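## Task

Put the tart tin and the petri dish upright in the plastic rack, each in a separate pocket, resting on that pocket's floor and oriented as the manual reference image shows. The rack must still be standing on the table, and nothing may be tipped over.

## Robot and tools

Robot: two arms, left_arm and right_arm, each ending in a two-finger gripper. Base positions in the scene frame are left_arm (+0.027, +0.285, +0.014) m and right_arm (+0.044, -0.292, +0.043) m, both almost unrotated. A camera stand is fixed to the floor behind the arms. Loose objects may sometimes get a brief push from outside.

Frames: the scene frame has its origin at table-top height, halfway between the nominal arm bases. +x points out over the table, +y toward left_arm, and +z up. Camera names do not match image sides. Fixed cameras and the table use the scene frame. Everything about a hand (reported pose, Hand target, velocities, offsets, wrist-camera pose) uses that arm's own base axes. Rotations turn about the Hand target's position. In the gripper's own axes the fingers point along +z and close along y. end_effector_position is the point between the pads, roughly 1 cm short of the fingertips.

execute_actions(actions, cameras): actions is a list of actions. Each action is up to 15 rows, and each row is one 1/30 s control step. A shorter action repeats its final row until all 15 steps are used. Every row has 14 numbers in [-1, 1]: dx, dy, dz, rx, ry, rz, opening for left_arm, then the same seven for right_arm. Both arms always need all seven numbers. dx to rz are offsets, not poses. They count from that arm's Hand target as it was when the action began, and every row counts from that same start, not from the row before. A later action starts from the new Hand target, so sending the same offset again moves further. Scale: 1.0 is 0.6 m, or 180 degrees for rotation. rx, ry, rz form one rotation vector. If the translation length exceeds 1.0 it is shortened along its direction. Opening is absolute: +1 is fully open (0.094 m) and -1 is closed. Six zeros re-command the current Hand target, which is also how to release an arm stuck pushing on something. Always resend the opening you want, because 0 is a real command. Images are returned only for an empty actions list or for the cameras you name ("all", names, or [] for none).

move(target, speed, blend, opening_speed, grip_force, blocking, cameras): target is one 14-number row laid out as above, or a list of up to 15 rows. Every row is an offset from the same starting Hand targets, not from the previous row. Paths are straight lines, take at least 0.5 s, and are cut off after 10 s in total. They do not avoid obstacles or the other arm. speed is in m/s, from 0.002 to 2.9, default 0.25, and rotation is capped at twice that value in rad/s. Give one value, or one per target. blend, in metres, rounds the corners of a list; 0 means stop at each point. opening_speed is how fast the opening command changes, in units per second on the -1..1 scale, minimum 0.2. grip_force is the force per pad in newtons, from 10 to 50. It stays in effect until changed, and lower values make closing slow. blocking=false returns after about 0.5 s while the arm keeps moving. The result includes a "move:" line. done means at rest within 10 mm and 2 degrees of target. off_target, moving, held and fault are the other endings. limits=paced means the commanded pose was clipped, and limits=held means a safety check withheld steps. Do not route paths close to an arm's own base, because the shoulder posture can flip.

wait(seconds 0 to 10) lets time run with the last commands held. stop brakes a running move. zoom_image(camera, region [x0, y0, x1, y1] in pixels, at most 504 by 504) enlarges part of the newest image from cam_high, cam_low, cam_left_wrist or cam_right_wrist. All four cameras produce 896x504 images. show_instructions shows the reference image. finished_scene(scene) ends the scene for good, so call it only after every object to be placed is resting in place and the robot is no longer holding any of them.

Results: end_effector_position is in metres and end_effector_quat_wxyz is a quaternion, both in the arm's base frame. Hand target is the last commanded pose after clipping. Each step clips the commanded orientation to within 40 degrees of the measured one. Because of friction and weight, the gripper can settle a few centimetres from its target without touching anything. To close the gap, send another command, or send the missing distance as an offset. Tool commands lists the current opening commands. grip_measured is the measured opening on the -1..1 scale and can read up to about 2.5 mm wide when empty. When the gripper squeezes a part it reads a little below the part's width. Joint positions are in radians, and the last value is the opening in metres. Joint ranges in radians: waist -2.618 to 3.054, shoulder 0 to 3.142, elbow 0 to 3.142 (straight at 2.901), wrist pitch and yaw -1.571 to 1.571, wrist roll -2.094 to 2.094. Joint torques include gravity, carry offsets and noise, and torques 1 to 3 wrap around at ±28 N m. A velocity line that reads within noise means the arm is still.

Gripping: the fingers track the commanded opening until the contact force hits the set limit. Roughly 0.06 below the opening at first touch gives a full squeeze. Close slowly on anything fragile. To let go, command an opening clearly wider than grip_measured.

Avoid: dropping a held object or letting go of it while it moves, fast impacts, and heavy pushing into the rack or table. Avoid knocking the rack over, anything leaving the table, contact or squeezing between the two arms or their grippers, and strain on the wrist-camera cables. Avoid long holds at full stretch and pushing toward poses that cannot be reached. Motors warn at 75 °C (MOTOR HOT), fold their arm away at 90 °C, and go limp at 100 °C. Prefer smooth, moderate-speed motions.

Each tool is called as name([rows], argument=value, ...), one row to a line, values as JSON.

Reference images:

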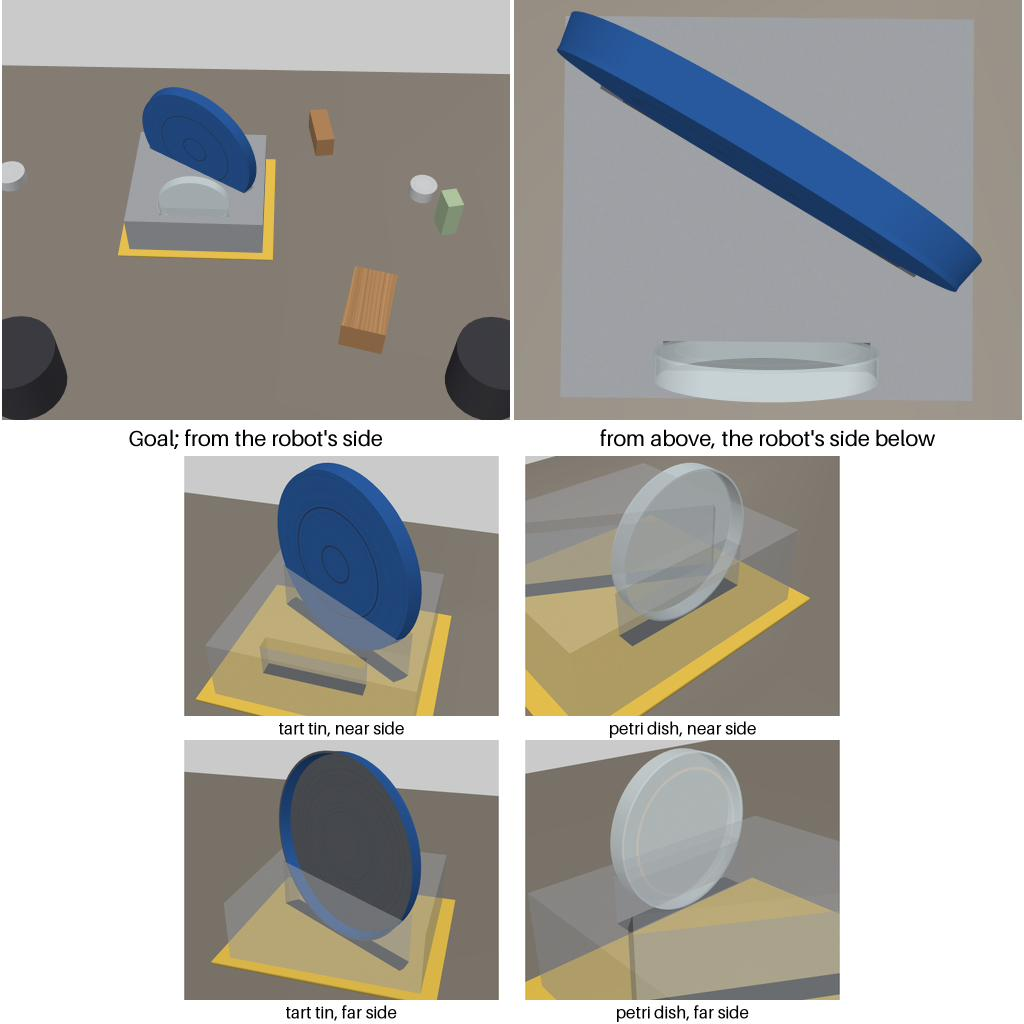

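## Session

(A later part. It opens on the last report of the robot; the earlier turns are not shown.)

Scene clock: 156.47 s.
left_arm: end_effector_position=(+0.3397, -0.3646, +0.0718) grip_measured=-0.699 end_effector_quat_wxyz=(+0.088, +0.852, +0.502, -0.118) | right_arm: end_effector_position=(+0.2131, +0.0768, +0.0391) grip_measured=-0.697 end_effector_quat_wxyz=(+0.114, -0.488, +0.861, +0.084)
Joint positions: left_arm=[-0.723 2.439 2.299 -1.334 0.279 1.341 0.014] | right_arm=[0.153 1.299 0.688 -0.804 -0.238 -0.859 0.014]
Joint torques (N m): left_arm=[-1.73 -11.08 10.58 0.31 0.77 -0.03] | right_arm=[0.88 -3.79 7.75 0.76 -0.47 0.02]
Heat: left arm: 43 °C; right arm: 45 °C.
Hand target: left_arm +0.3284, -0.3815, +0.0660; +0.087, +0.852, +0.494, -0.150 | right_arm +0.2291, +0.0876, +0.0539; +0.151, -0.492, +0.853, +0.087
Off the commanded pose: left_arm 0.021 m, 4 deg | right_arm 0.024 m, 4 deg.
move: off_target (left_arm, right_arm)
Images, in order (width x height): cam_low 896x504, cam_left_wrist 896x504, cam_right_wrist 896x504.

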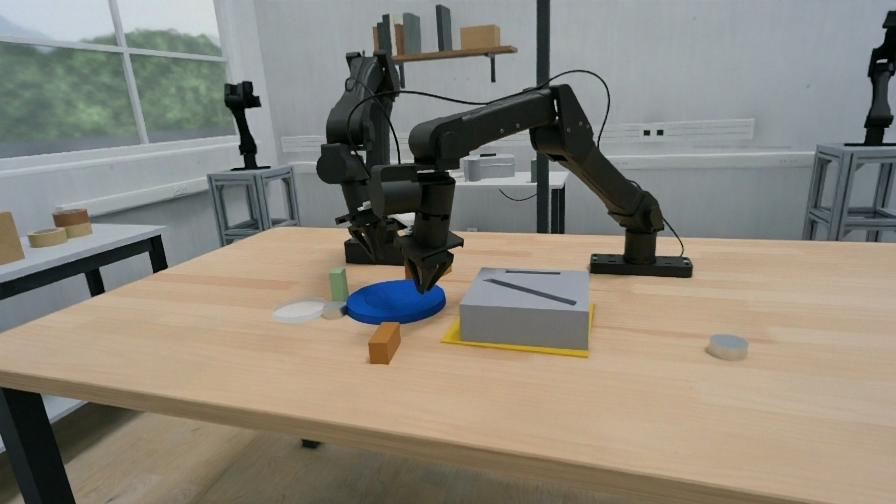

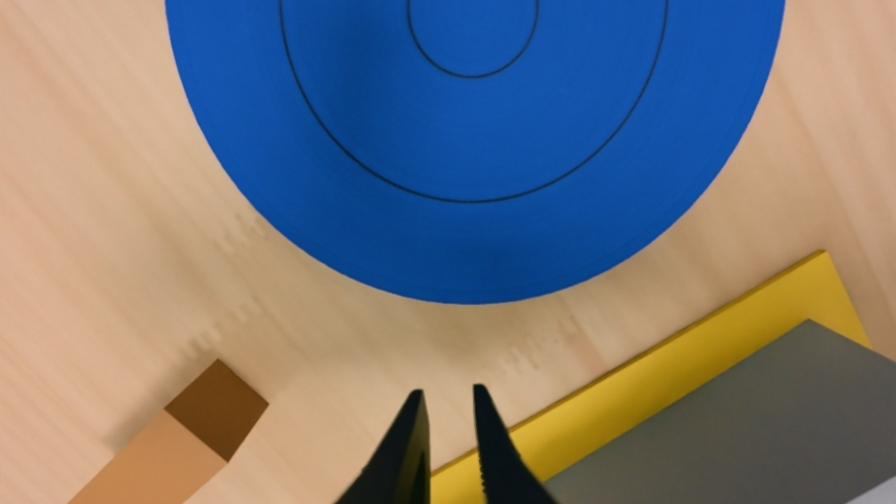

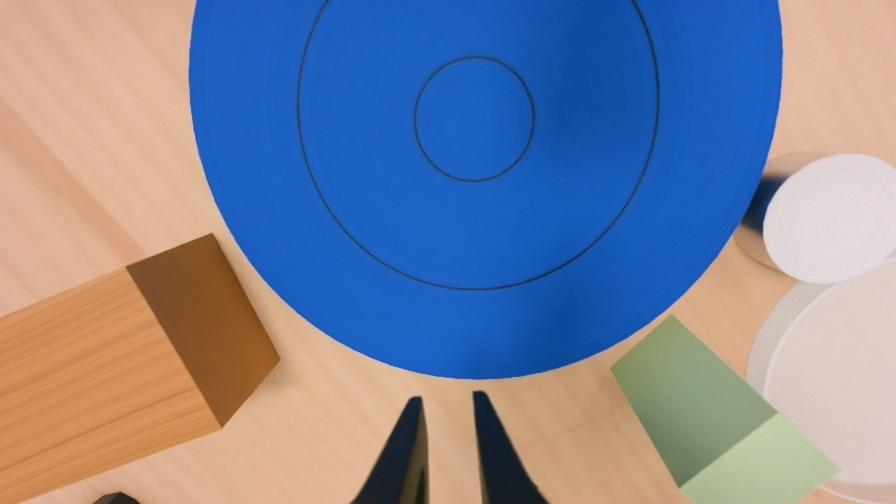

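move([
  [0.009,0.049,0,0,0,0,-0.7,-0.037,-0.061,0,0,0,0,-0.7],
  [0.009,0.049,-0.152,0,0,0,-0.7,-0.037,-0.061,-0.133,0,0,0,-0.7],
], speed=0.1, cameras=["cam_low","cam_left_wrist","cam_right_wrist"])

zoom_image(camera="cam_low", region=[320, 230, 500, 340])

Scene clock: 174.00 s.
left_arm: end_effector_position=(+0.3333, -0.3491, +0.0141) grip_measured=-0.699 end_effector_quat_wxyz=(+0.093, +0.849, +0.497, -0.152) | right_arm: end_effector_position=(+0.2037, +0.0489, -0.0258) grip_measured=-0.697 end_effector_quat_wxyz=(+0.140, -0.493, +0.855, +0.081)
Joint positions: left_arm=[-0.682 2.396 1.977 -1.082 0.351 1.388 0.014] | right_arm=[-0.012 1.388 0.441 -0.462 -0.283 -1.035 0.014]
Joint torques (N m): left_arm=[-0.49 -9.66 3.06 1.3 0.12 0.04] | right_arm=[-0.75 -2.1 4.18 0.85 -0.35 -0.08]
Heat: left arm: 43 °C; right arm: 45 °C.
Hand target: left_arm +0.3339, -0.3522, -0.0252; +0.087, +0.852, +0.494, -0.150 | right_arm +0.2068, +0.0510, -0.0260; +0.151, -0.492, +0.853, +0.087
Off the commanded pose: left_arm 0.039 m, 1 deg | right_arm 0.004 m, 1 deg.
move: off_target (left_arm)
Images, in order (width x height): cam_low 896x504, cam_left_wrist 896x504, cam_right_wrist 896x504.

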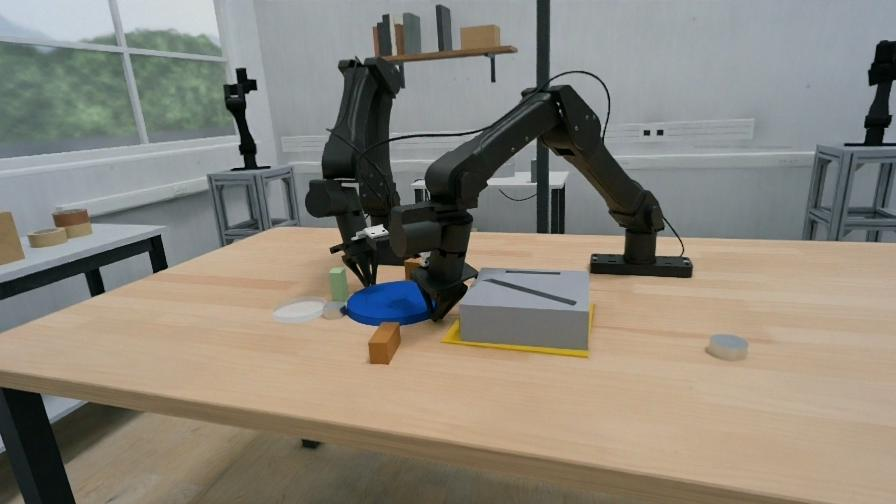

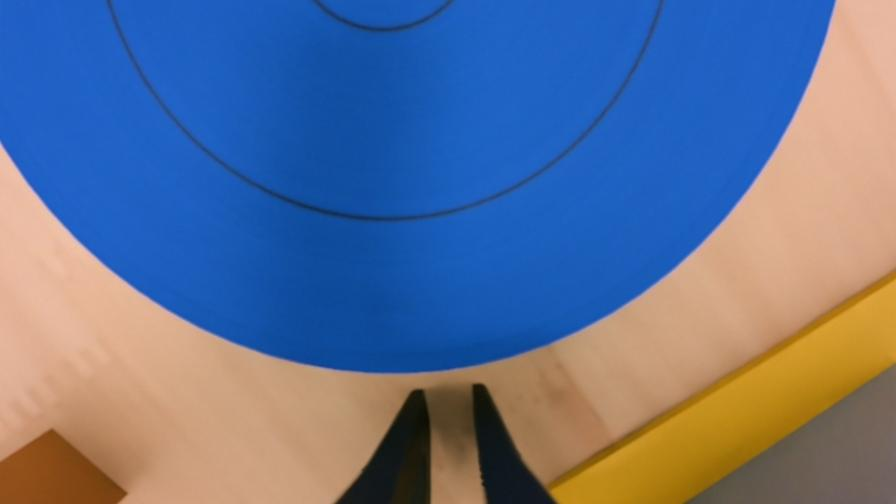

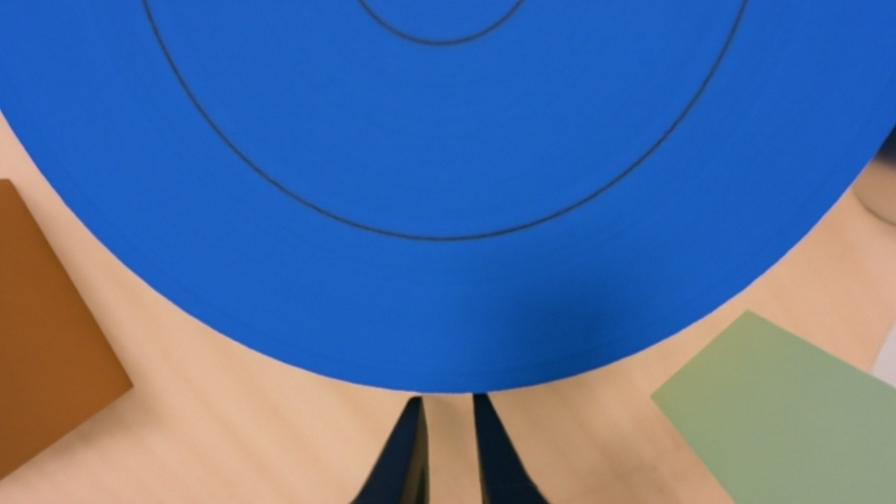

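Scaled by 2.800 from the camera's 896x504 image, which has a finer 1280x720 frame.

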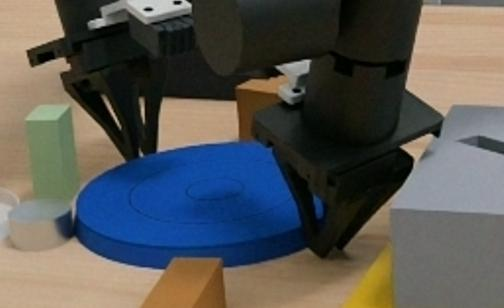

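move([
  [0.024,-0.012,0.022,0,0,0,-0.7,0,0,0.003,0,0,0,-0.7],
  [-0.012,-0.074,0.022,0,0,0,-0.7,0.036,0.062,0.003,0,0,0,-0.7],
  [-0.012,-0.074,0.06,0,0,0,-0.7,0.036,0.062,0.05,0,0,0,-0.7],
], speed=[0.06,0.06,0.03], cameras=["cam_low","cam_left_wrist","cam_right_wrist"])

zoom_image(camera="cam_low", region=[320, 230, 500, 340])

Scene clock: 182.53 s.
left_arm: end_effector_position=(+0.3512, -0.3703, +0.0183) grip_measured=-0.699 end_effector_quat_wxyz=(+0.091, +0.849, +0.510, -0.100) | right_arm: end_effector_position=(+0.1897, +0.0653, -0.0155) grip_measured=-0.697 end_effector_quat_wxyz=(+0.070, -0.485, +0.868, +0.081)
Joint positions: left_arm=[-0.728 2.483 2.17 -1.142 0.246 1.318 0.014] | right_arm=[0.145 1.399 0.531 -0.629 -0.202 -0.867 0.014]
Joint torques (N m): left_arm=[-3.36 -11.36 10.07 0.3 1.04 -0.09] | right_arm=[1.26 -5.19 8.21 1.11 -0.81 0.02]
Heat: left arm: 43 °C; right arm: 45 °C.
Hand target: left_arm +0.3265, -0.3966, +0.0108; +0.087, +0.852, +0.494, -0.150 | right_arm +0.2284, +0.0882, +0.0040; +0.151, -0.492, +0.853, +0.087
Off the commanded pose: left_arm 0.037 m, 6 deg | right_arm 0.049 m, 9 deg.
move: off_target (left_arm, right_arm)
Images, in order (width x height): cam_low 896x504, cam_left_wrist 896x504, cam_right_wrist 896x504.

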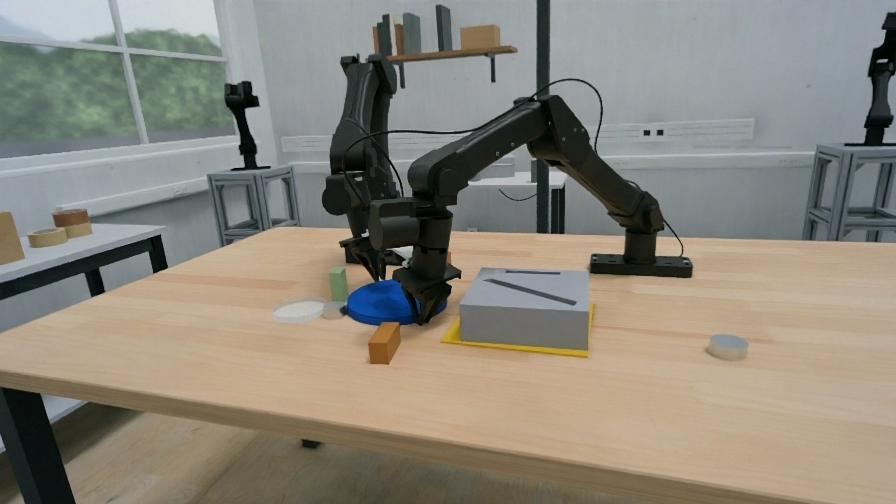

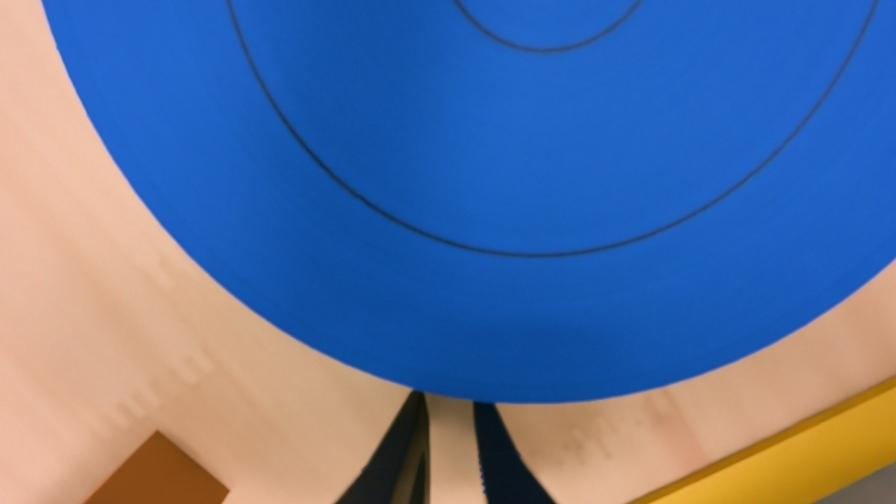

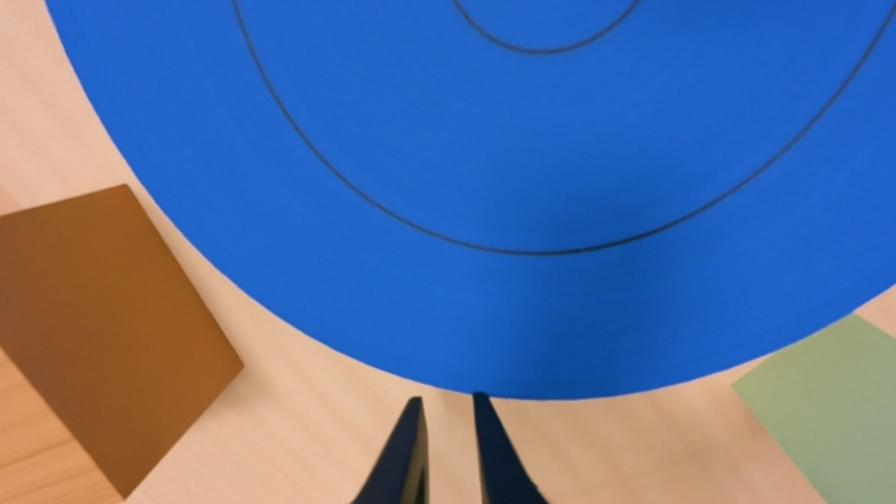

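Scaled by 2.800 from the camera's 896x504 image, which has a finer 1280x720 frame.

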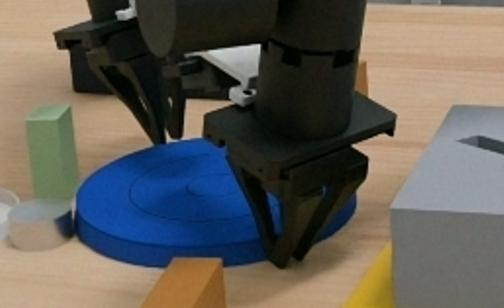

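move(target=[-0.005,-0.01,0.08,0,0,0,-0.7,0.03,0.005,0.08,0,0,0,-0.7], speed=0.04, cameras=["cam_low","cam_left_wrist","cam_right_wrist"])

zoom_image(camera="cam_low", region=[320, 230, 500, 340])

Scene clock: 189.37 s.
left_arm: end_effector_position=(+0.3515, -0.3704, +0.0621) grip_measured=-0.699 end_effector_quat_wxyz=(+0.085, +0.845, +0.520, -0.095) | right_arm: end_effector_position=(+0.2096, +0.0711, +0.0336) grip_measured=-0.697 end_effector_quat_wxyz=(+0.074, -0.485, +0.867, +0.088)
Joint positions: left_arm=[-0.733 2.497 2.373 -1.334 0.231 1.292 0.014] | right_arm=[0.145 1.366 0.727 -0.854 -0.218 -0.866 0.014]
Joint torques (N m): left_arm=[-3.95 -11.88 10.62 0.32 1.15 0.05] | right_arm=[1.31 -4.51 8.65 1.23 -0.65 0.06]
Heat: left arm: 43 °C; right arm: 45 °C.
Hand target: left_arm +0.3237, -0.4026, +0.0587; +0.087, +0.852, +0.494, -0.150 | right_arm +0.2465, +0.0912, +0.0520; +0.151, -0.492, +0.853, +0.087
Off the commanded pose: left_arm 0.043 m, 7 deg | right_arm 0.046 m, 9 deg.
move: off_target (left_arm, right_arm)
Images, in order (width x height): cam_low 896x504, cam_left_wrist 896x504, cam_right_wrist 896x504.

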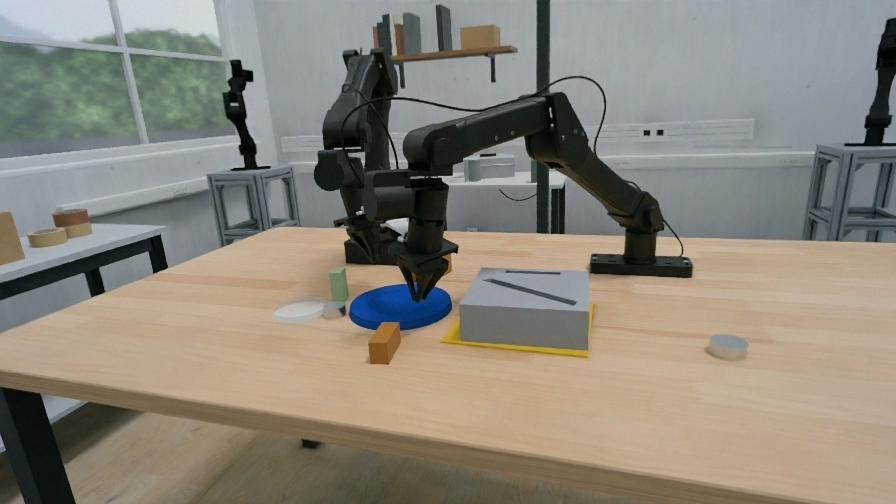

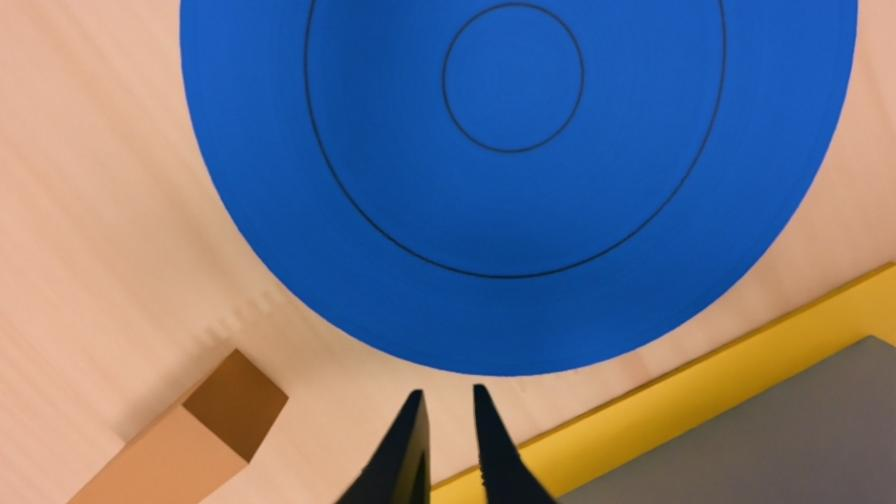

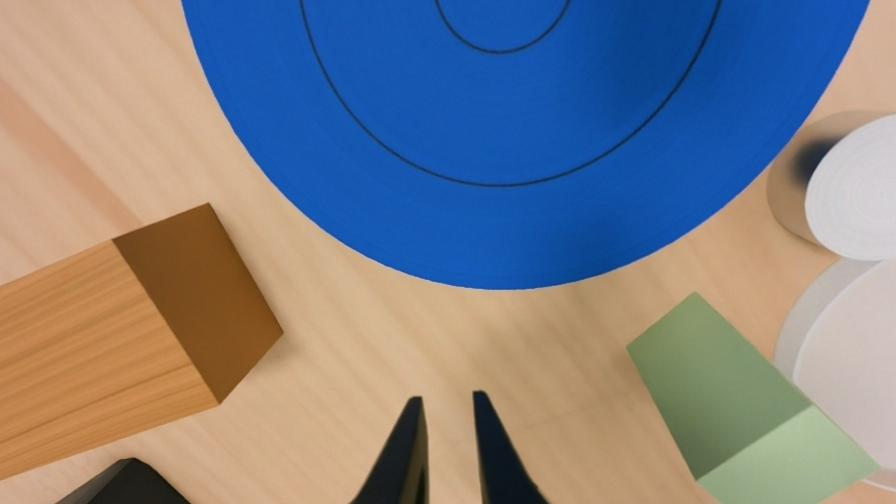

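Scaled by 2.800 from the camera's 896x504 image, which has a finer 1280x720 frame.

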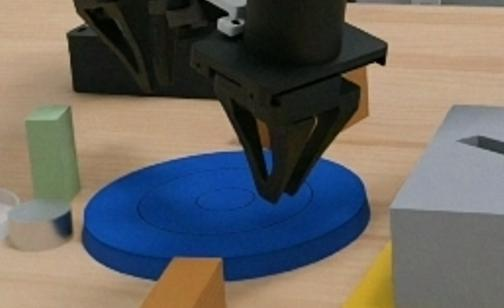

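move([
  [0,0.03,0.06,0,0,0,-0.7,0.0425,-0.14,0.1,-0.114,0.013,0.259,0.8],
  [0,0.03,0.06,0,0,0,-0.7,0.0425,-0.14,-0.1,-0.114,0.013,0.259,0.8],
  [0,0.03,0.06,0,0,0,-0.7,0.0425,-0.14,-0.1,-0.114,0.013,0.259,-0.45],
  [0,0.03,0.06,0,0,0,-0.7,0.0425,-0.14,0.04,-0.114,0.013,0.259,-0.45],
], speed=[0.2,0.15,0.2,0.15], cameras=["cam_low","cam_left_wrist","cam_right_wrist"])

Scene clock: 214.57 s.
left_arm: end_effector_position=(+0.3221, -0.3856, +0.0969) grip_measured=-0.699 end_effector_quat_wxyz=(+0.091, +0.853, +0.493, -0.145) | right_arm: end_effector_position=(+0.2668, +0.0068, +0.0624) grip_measured=-0.305 end_effector_quat_wxyz=(+0.015, +0.805, -0.593, -0.010)
Joint positions: left_arm=[-0.76 2.497 2.495 -1.472 0.33 1.318 0.014] | right_arm=[0.03 1.621 1.102 -1.086 0.012 -1.841 0.033]
Joint torques (N m): left_arm=[0.57 -13.16 9.62 0.22 0.29 0.04] | right_arm=[-0.53 -7.16 7.17 0.13 -0.11 -0.08]
Heat: left arm: 45 °C; right arm: 46 °C.
Hand target: left_arm +0.3237, -0.3846, +0.0947; +0.087, +0.852, +0.494, -0.150 | right_arm +0.2719, +0.0072, +0.0760; +0.000, +0.804, -0.594, +0.000
Off the commanded pose: left_arm 0.003 m, 1 deg | right_arm 0.015 m, 2 deg.
move: off_target (right_arm)
Images, in order (width x height): cam_low 896x504, cam_left_wrist 896x504, cam_right_wrist 896x504.

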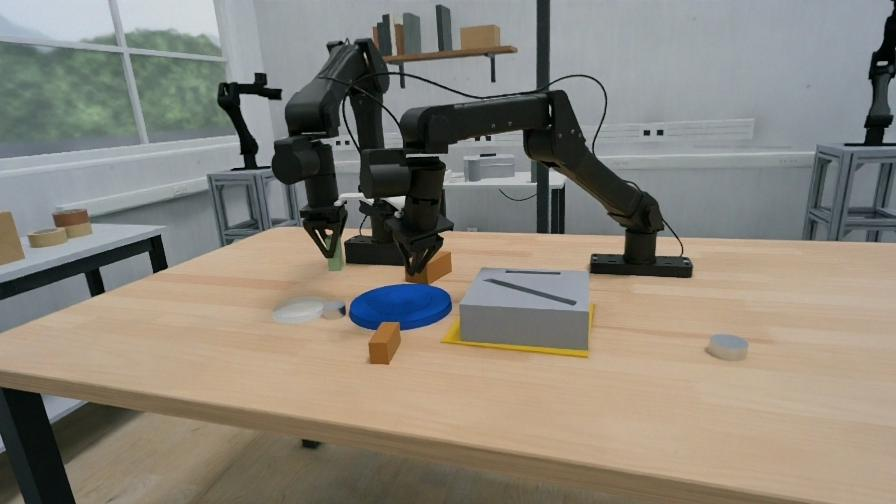

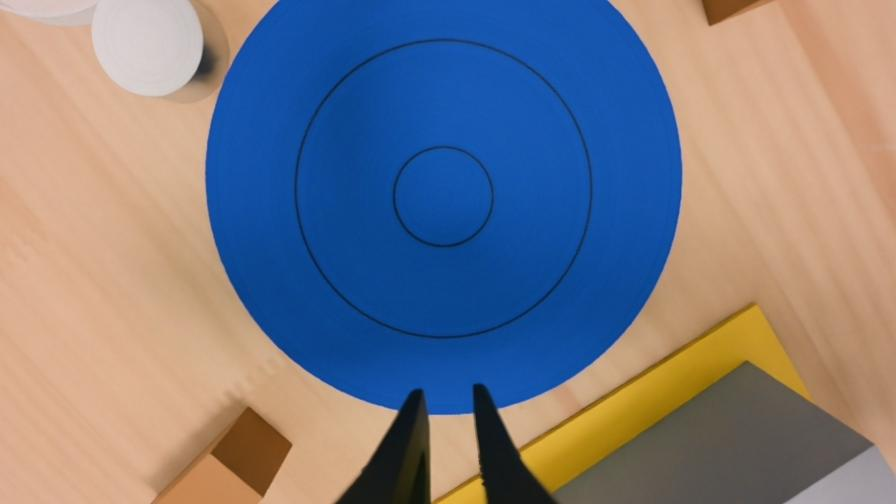

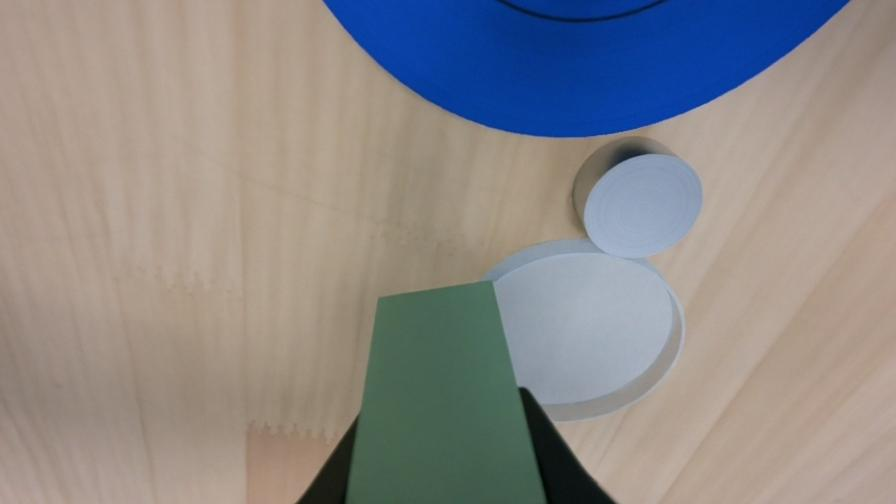

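move([
  [-0.036,0.104,-0.058,-0.0275,0.007,0.167,-0.7,-0.027,-0.225,0,0,0,0,-0.45],
  [-0.036,0.104,-0.178,-0.0275,0.007,0.167,-0.7,-0.027,-0.225,-0.14,0,0,0,-0.45],
  [-0.036,0.104,-0.178,-0.0275,0.007,0.167,-0.7,-0.027,-0.225,-0.14,0,0,0,0.2],
  [-0.036,0.104,-0.178,-0.0275,0.007,0.167,-0.7,-0.027,-0.225,0.06,0,0,0,0.2],
], speed=[0.2,0.15,0.2,0.25], cameras=["cam_low","cam_left_wrist","cam_high"])

Scene clock: 234.00 s.
left_arm: end_effector_position=(+0.3145, -0.3461, +0.0296) grip_measured=-0.699 end_effector_quat_wxyz=(+0.215, +0.690, +0.671, -0.168) | right_arm: end_effector_position=(+0.2549, -0.1258, +0.1045) grip_measured=+0.197 end_effector_quat_wxyz=(+0.051, +0.753, -0.656, +0.011)
Joint positions: left_arm=[-0.694 2.036 1.357 -0.474 0.373 0.825 0.014] | right_arm=[-0.396 1.632 1.28 -1.231 0.104 -2.103 0.056]
Joint torques (N m): left_arm=[0.69 -7.31 4.15 0.65 -0.15 0.12] | right_arm=[-0.27 -5.68 7.23 0.09 0.05 -0.08]
Heat: left arm: 45 °C; right arm: 45 °C.
Hand target: left_arm +0.3020, -0.3222, -0.0120; +0.154, +0.689, +0.692, -0.153 | right_arm +0.2557, -0.1278, +0.1120; +0.000, +0.804, -0.594, +0.000
Off the commanded pose: left_arm 0.050 m, 8 deg | right_arm 0.008 m, 11 deg.
joint sent to its limit (right arm) — joint 6 (wrist roll), lower limit. The joint targets are off in orientation, not in position.
move: off_target (left_arm, right_arm); target 3's new opening was sent with right_arm's hand 0.010 m and 11 deg from that target
Images, in order (width x height): cam_high 896x504, cam_low 896x504, cam_left_wrist 896x504.

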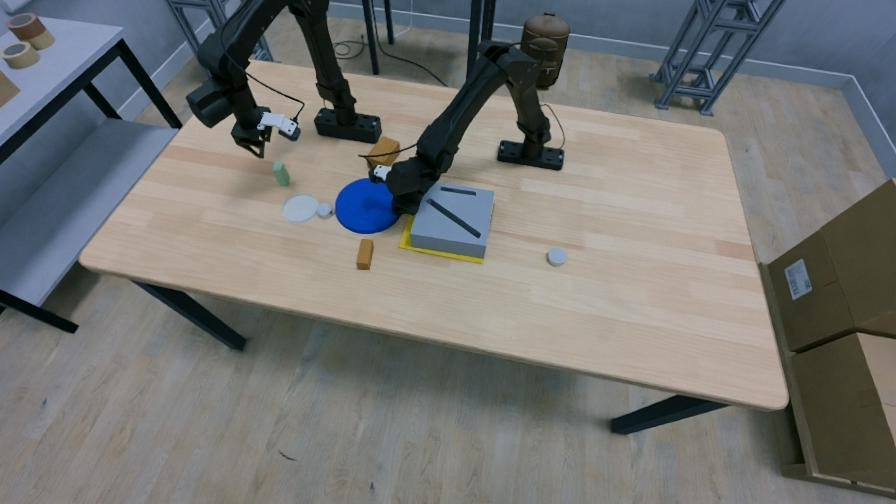

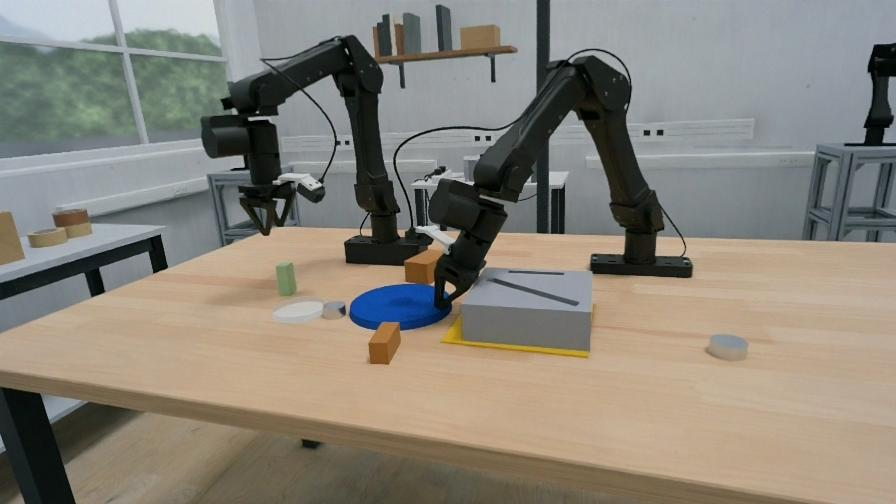

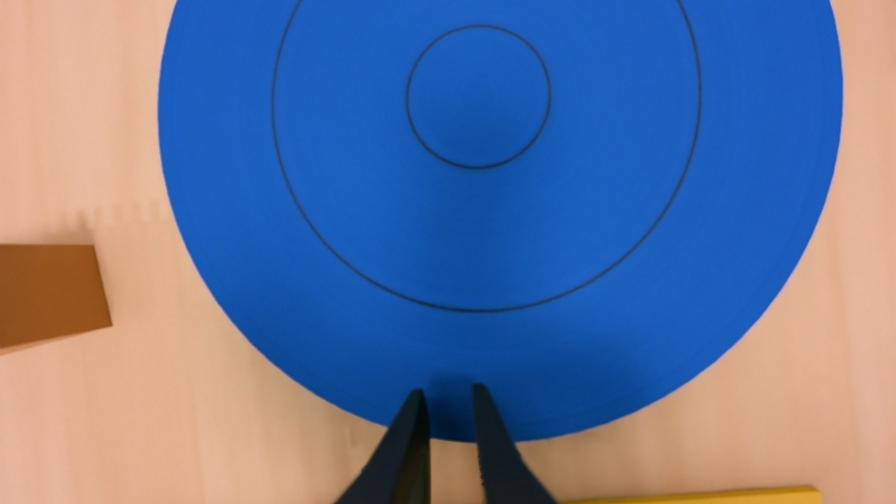

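move(target=[0,-0.11,0,0,0,0,-0.7,0.019,0.18,-0.02,0.1396,0.021,-0.0945,-0.9], speed=0.1, cameras=["cam_low","cam_left_wrist","cam_right_wrist"])

Scene clock: 240.40 s.
left_arm: end_effector_position=(+0.3199, -0.3997, +0.0315) grip_measured=-0.699 end_effector_quat_wxyz=(+0.221, +0.685, +0.675, -0.161) | right_arm: end_effector_position=(+0.2676, -0.0267, +0.1023) grip_measured=-0.897 end_effector_quat_wxyz=(-0.148, +0.693, -0.692, -0.140)
Joint positions: left_arm=[-0.788 2.156 1.548 -0.499 0.316 0.721 0.014] | right_arm=[-0.36 1.667 1.25 -1.295 -0.388 -1.96 0.005]
Joint torques (N m): left_arm=[-1.52 -6.82 7.35 0.47 0.01 -0.03] | right_arm=[0.84 -4.7 4.37 0.1 -0.44 0.05]
Heat: left arm: 44 °C; right arm: 45 °C.
Hand target: left_arm +0.3020, -0.3882, -0.0120; +0.154, +0.689, +0.692, -0.153 | right_arm +0.2672, -0.0198, +0.1001; -0.155, +0.689, -0.691, -0.155
Off the commanded pose: left_arm 0.048 m, 8 deg | right_arm 0.007 m, 2 deg.
move: off_target (left_arm)
Images, in order (width x height): cam_low 896x504, cam_left_wrist 896x504, cam_right_wrist 896x504.

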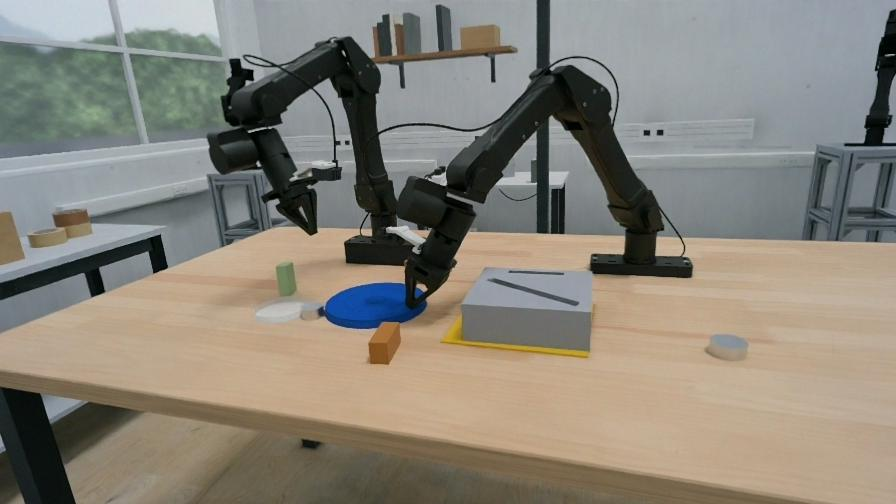

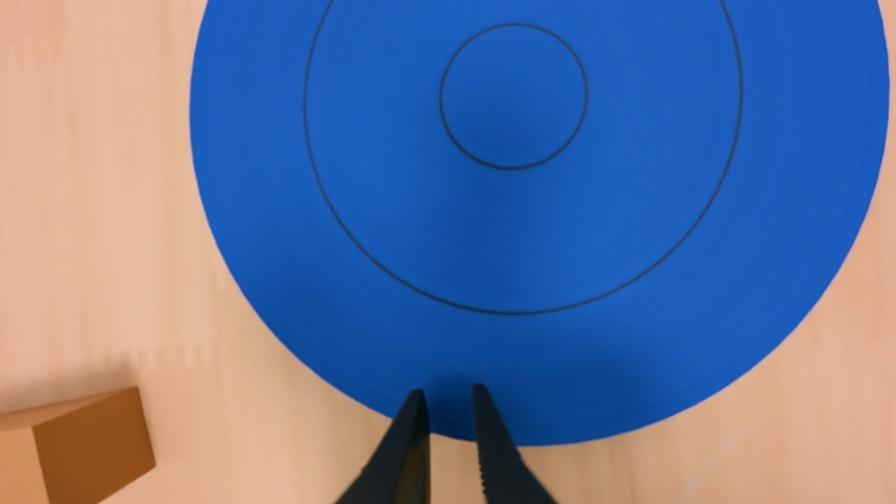

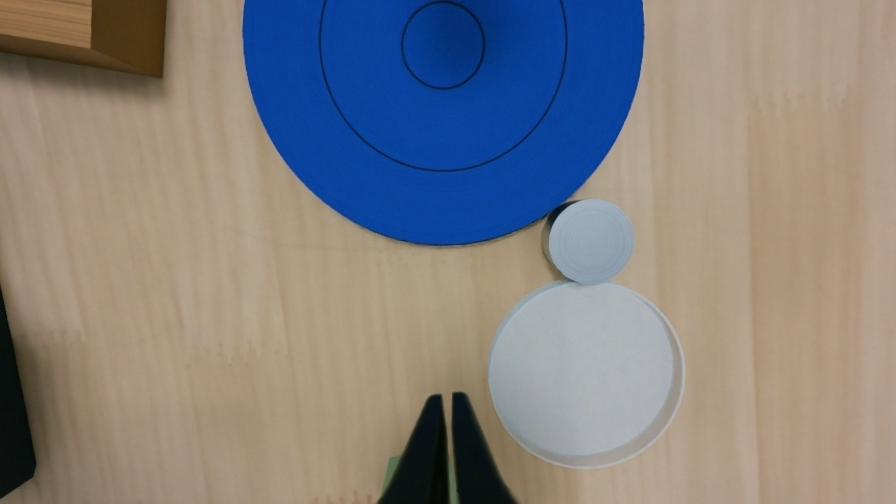

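move([
  [0,0,0.09,0,0,0,-0.7,0,0.015,-0.1,0,0,0,-0.9],
  [-0.003,0.03,0.07,0,0,0,-0.7,0,0.02,-0.15,0,0,0,-0.9],
  [-0.003,0.03,-0.013,0,0,0,-0.7,0,0.025,-0.21,0,0,0,-0.9],
], speed=0.12, blend=[0.01,0.01,0], cameras=["cam_low","cam_left_wrist","cam_right_wrist"])

zoom_image(camera="cam_low", region=[300, 230, 480, 340])

Scene clock: 248.53 s.
left_arm: end_effector_position=(+0.3081, -0.3831, +0.0154) grip_measured=-0.699 end_effector_quat_wxyz=(+0.188, +0.687, +0.683, -0.161) | right_arm: end_effector_position=(+0.2669, -0.0114, -0.0245) grip_measured=-0.897 end_effector_quat_wxyz=(-0.146, +0.692, -0.692, -0.145)
Joint positions: left_arm=[-0.779 2.153 1.504 -0.531 0.322 0.734 0.014] | right_arm=[-0.31 1.86 0.925 -0.767 -0.395 -1.906 0.005]
Joint torques (N m): left_arm=[0.13 -8.57 3.95 1.16 0.07 0.07] | right_arm=[0.68 -5.34 3.58 0.16 -0.46 0.03]
Heat: left arm: 43 °C; right arm: 45 °C.
Hand target: left_arm +0.3002, -0.3702, -0.0198; +0.154, +0.689, +0.692, -0.153 | right_arm +0.2671, -0.0049, -0.0260; -0.155, +0.689, -0.691, -0.155
Off the commanded pose: left_arm 0.038 m, 4 deg | right_arm 0.007 m, 1 deg.
move: off_target (left_arm)
Images, in order (width x height): cam_low 896x504, cam_left_wrist 896x504, cam_right_wrist 896x504.

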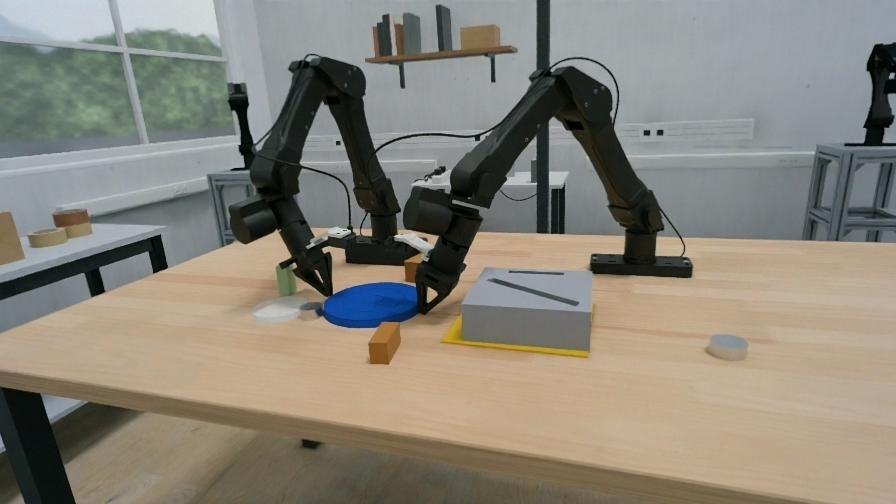

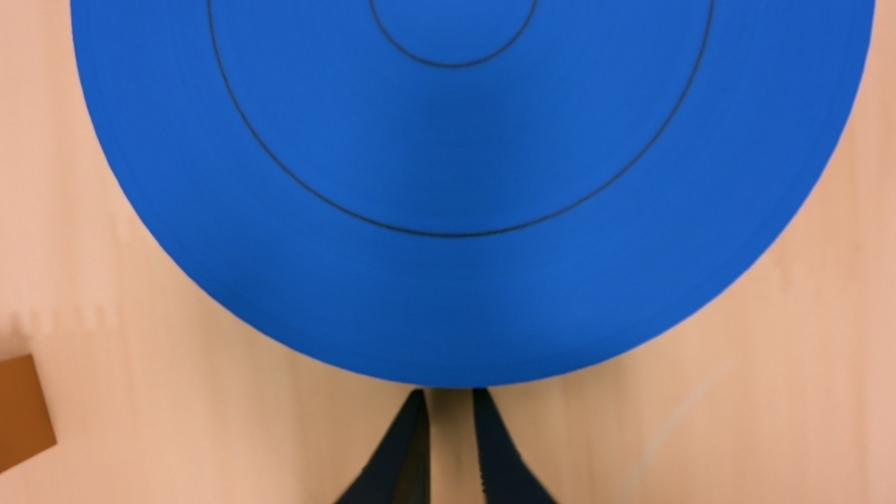

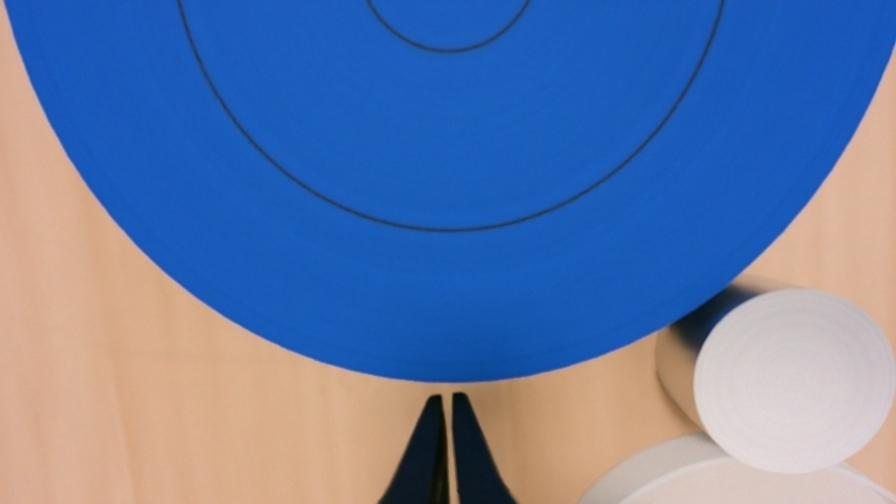

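Scaled by 2.800 from the camera's 896x504 image, which has a finer 1280x720 frame.

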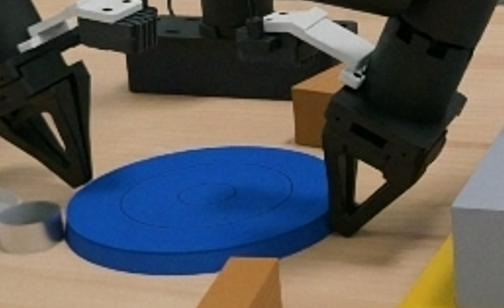

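move([
  [0.005,-0.05,0.008,0,0,0,-0.7,0.01,0.035,0,0,0,0,-0.9],
  [0.008,-0.085,0.012,0,0,0,-0.7,0.015,0.06,0.005,0,0,0,-0.9],
  [0.008,-0.085,0.12,0,0,0,-0.7,0.015,0.06,0.1,0,0,0,-0.9],
], speed=0.05, cameras=["cam_low","cam_left_wrist","cam_right_wrist"])

zoom_image(camera="cam_low", region=[300, 230, 480, 340])

Scene clock: 256.43 s.
left_arm: end_effector_position=(+0.3045, -0.4059, +0.0531) grip_measured=-0.699 end_effector_quat_wxyz=(+0.145, +0.688, +0.698, -0.139) | right_arm: end_effector_position=(+0.2710, +0.0205, +0.0173) grip_measured=-0.897 end_effector_quat_wxyz=(-0.130, +0.690, -0.696, -0.149)
Joint positions: left_arm=[-0.838 2.227 1.819 -0.848 0.258 0.677 0.014] | right_arm=[-0.18 1.753 0.995 -0.914 -0.385 -1.762 0.005]
Joint torques (N m): left_arm=[-1.14 -10.78 10.7 1.06 0.38 -0.08] | right_arm=[0.9 -7.88 6.26 -0.11 -0.71 0.06]
Heat: left arm: 43 °C; right arm: 44 °C.
Hand target: left_arm +0.3050, -0.4212, +0.0523; +0.154, +0.689, +0.692, -0.153 | right_arm +0.2762, +0.0311, +0.0341; -0.155, +0.689, -0.691, -0.155
Off the commanded pose: left_arm 0.015 m, 2 deg | right_arm 0.020 m, 3 deg.
move: off_target (left_arm, right_arm)
Images, in order (width x height): cam_low 896x504, cam_left_wrist 896x504, cam_right_wrist 896x504.

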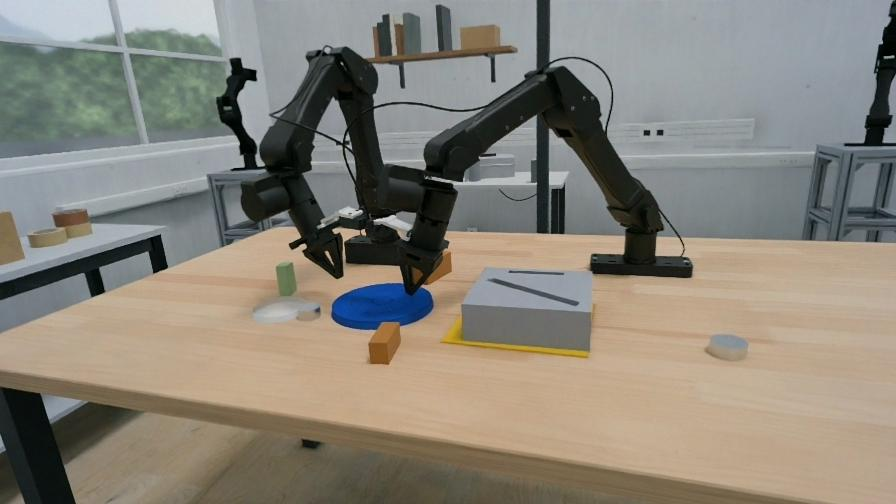

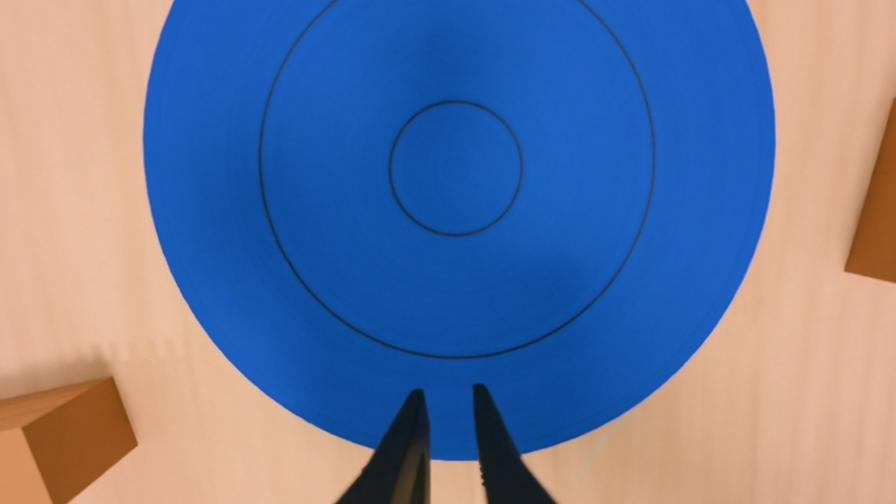

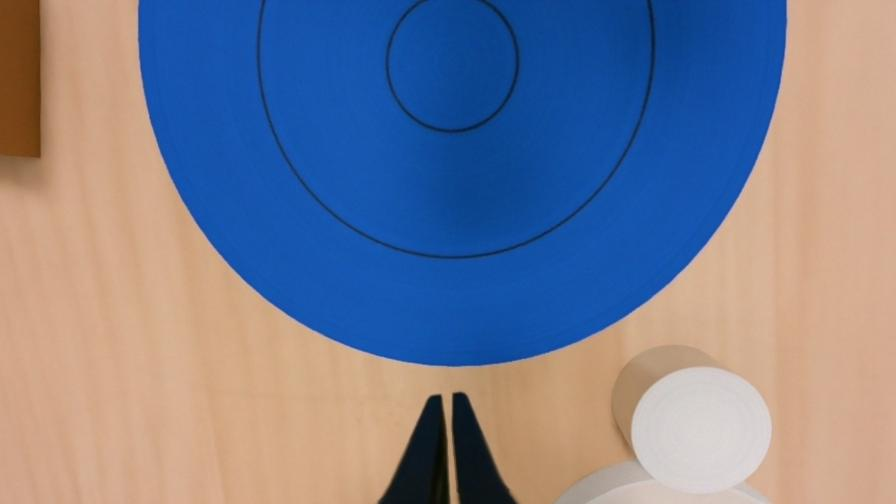

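Scaled by 2.800 from the camera's 896x504 image, which has a finer 1280x720 frame.

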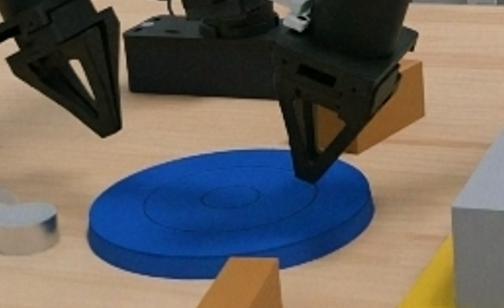

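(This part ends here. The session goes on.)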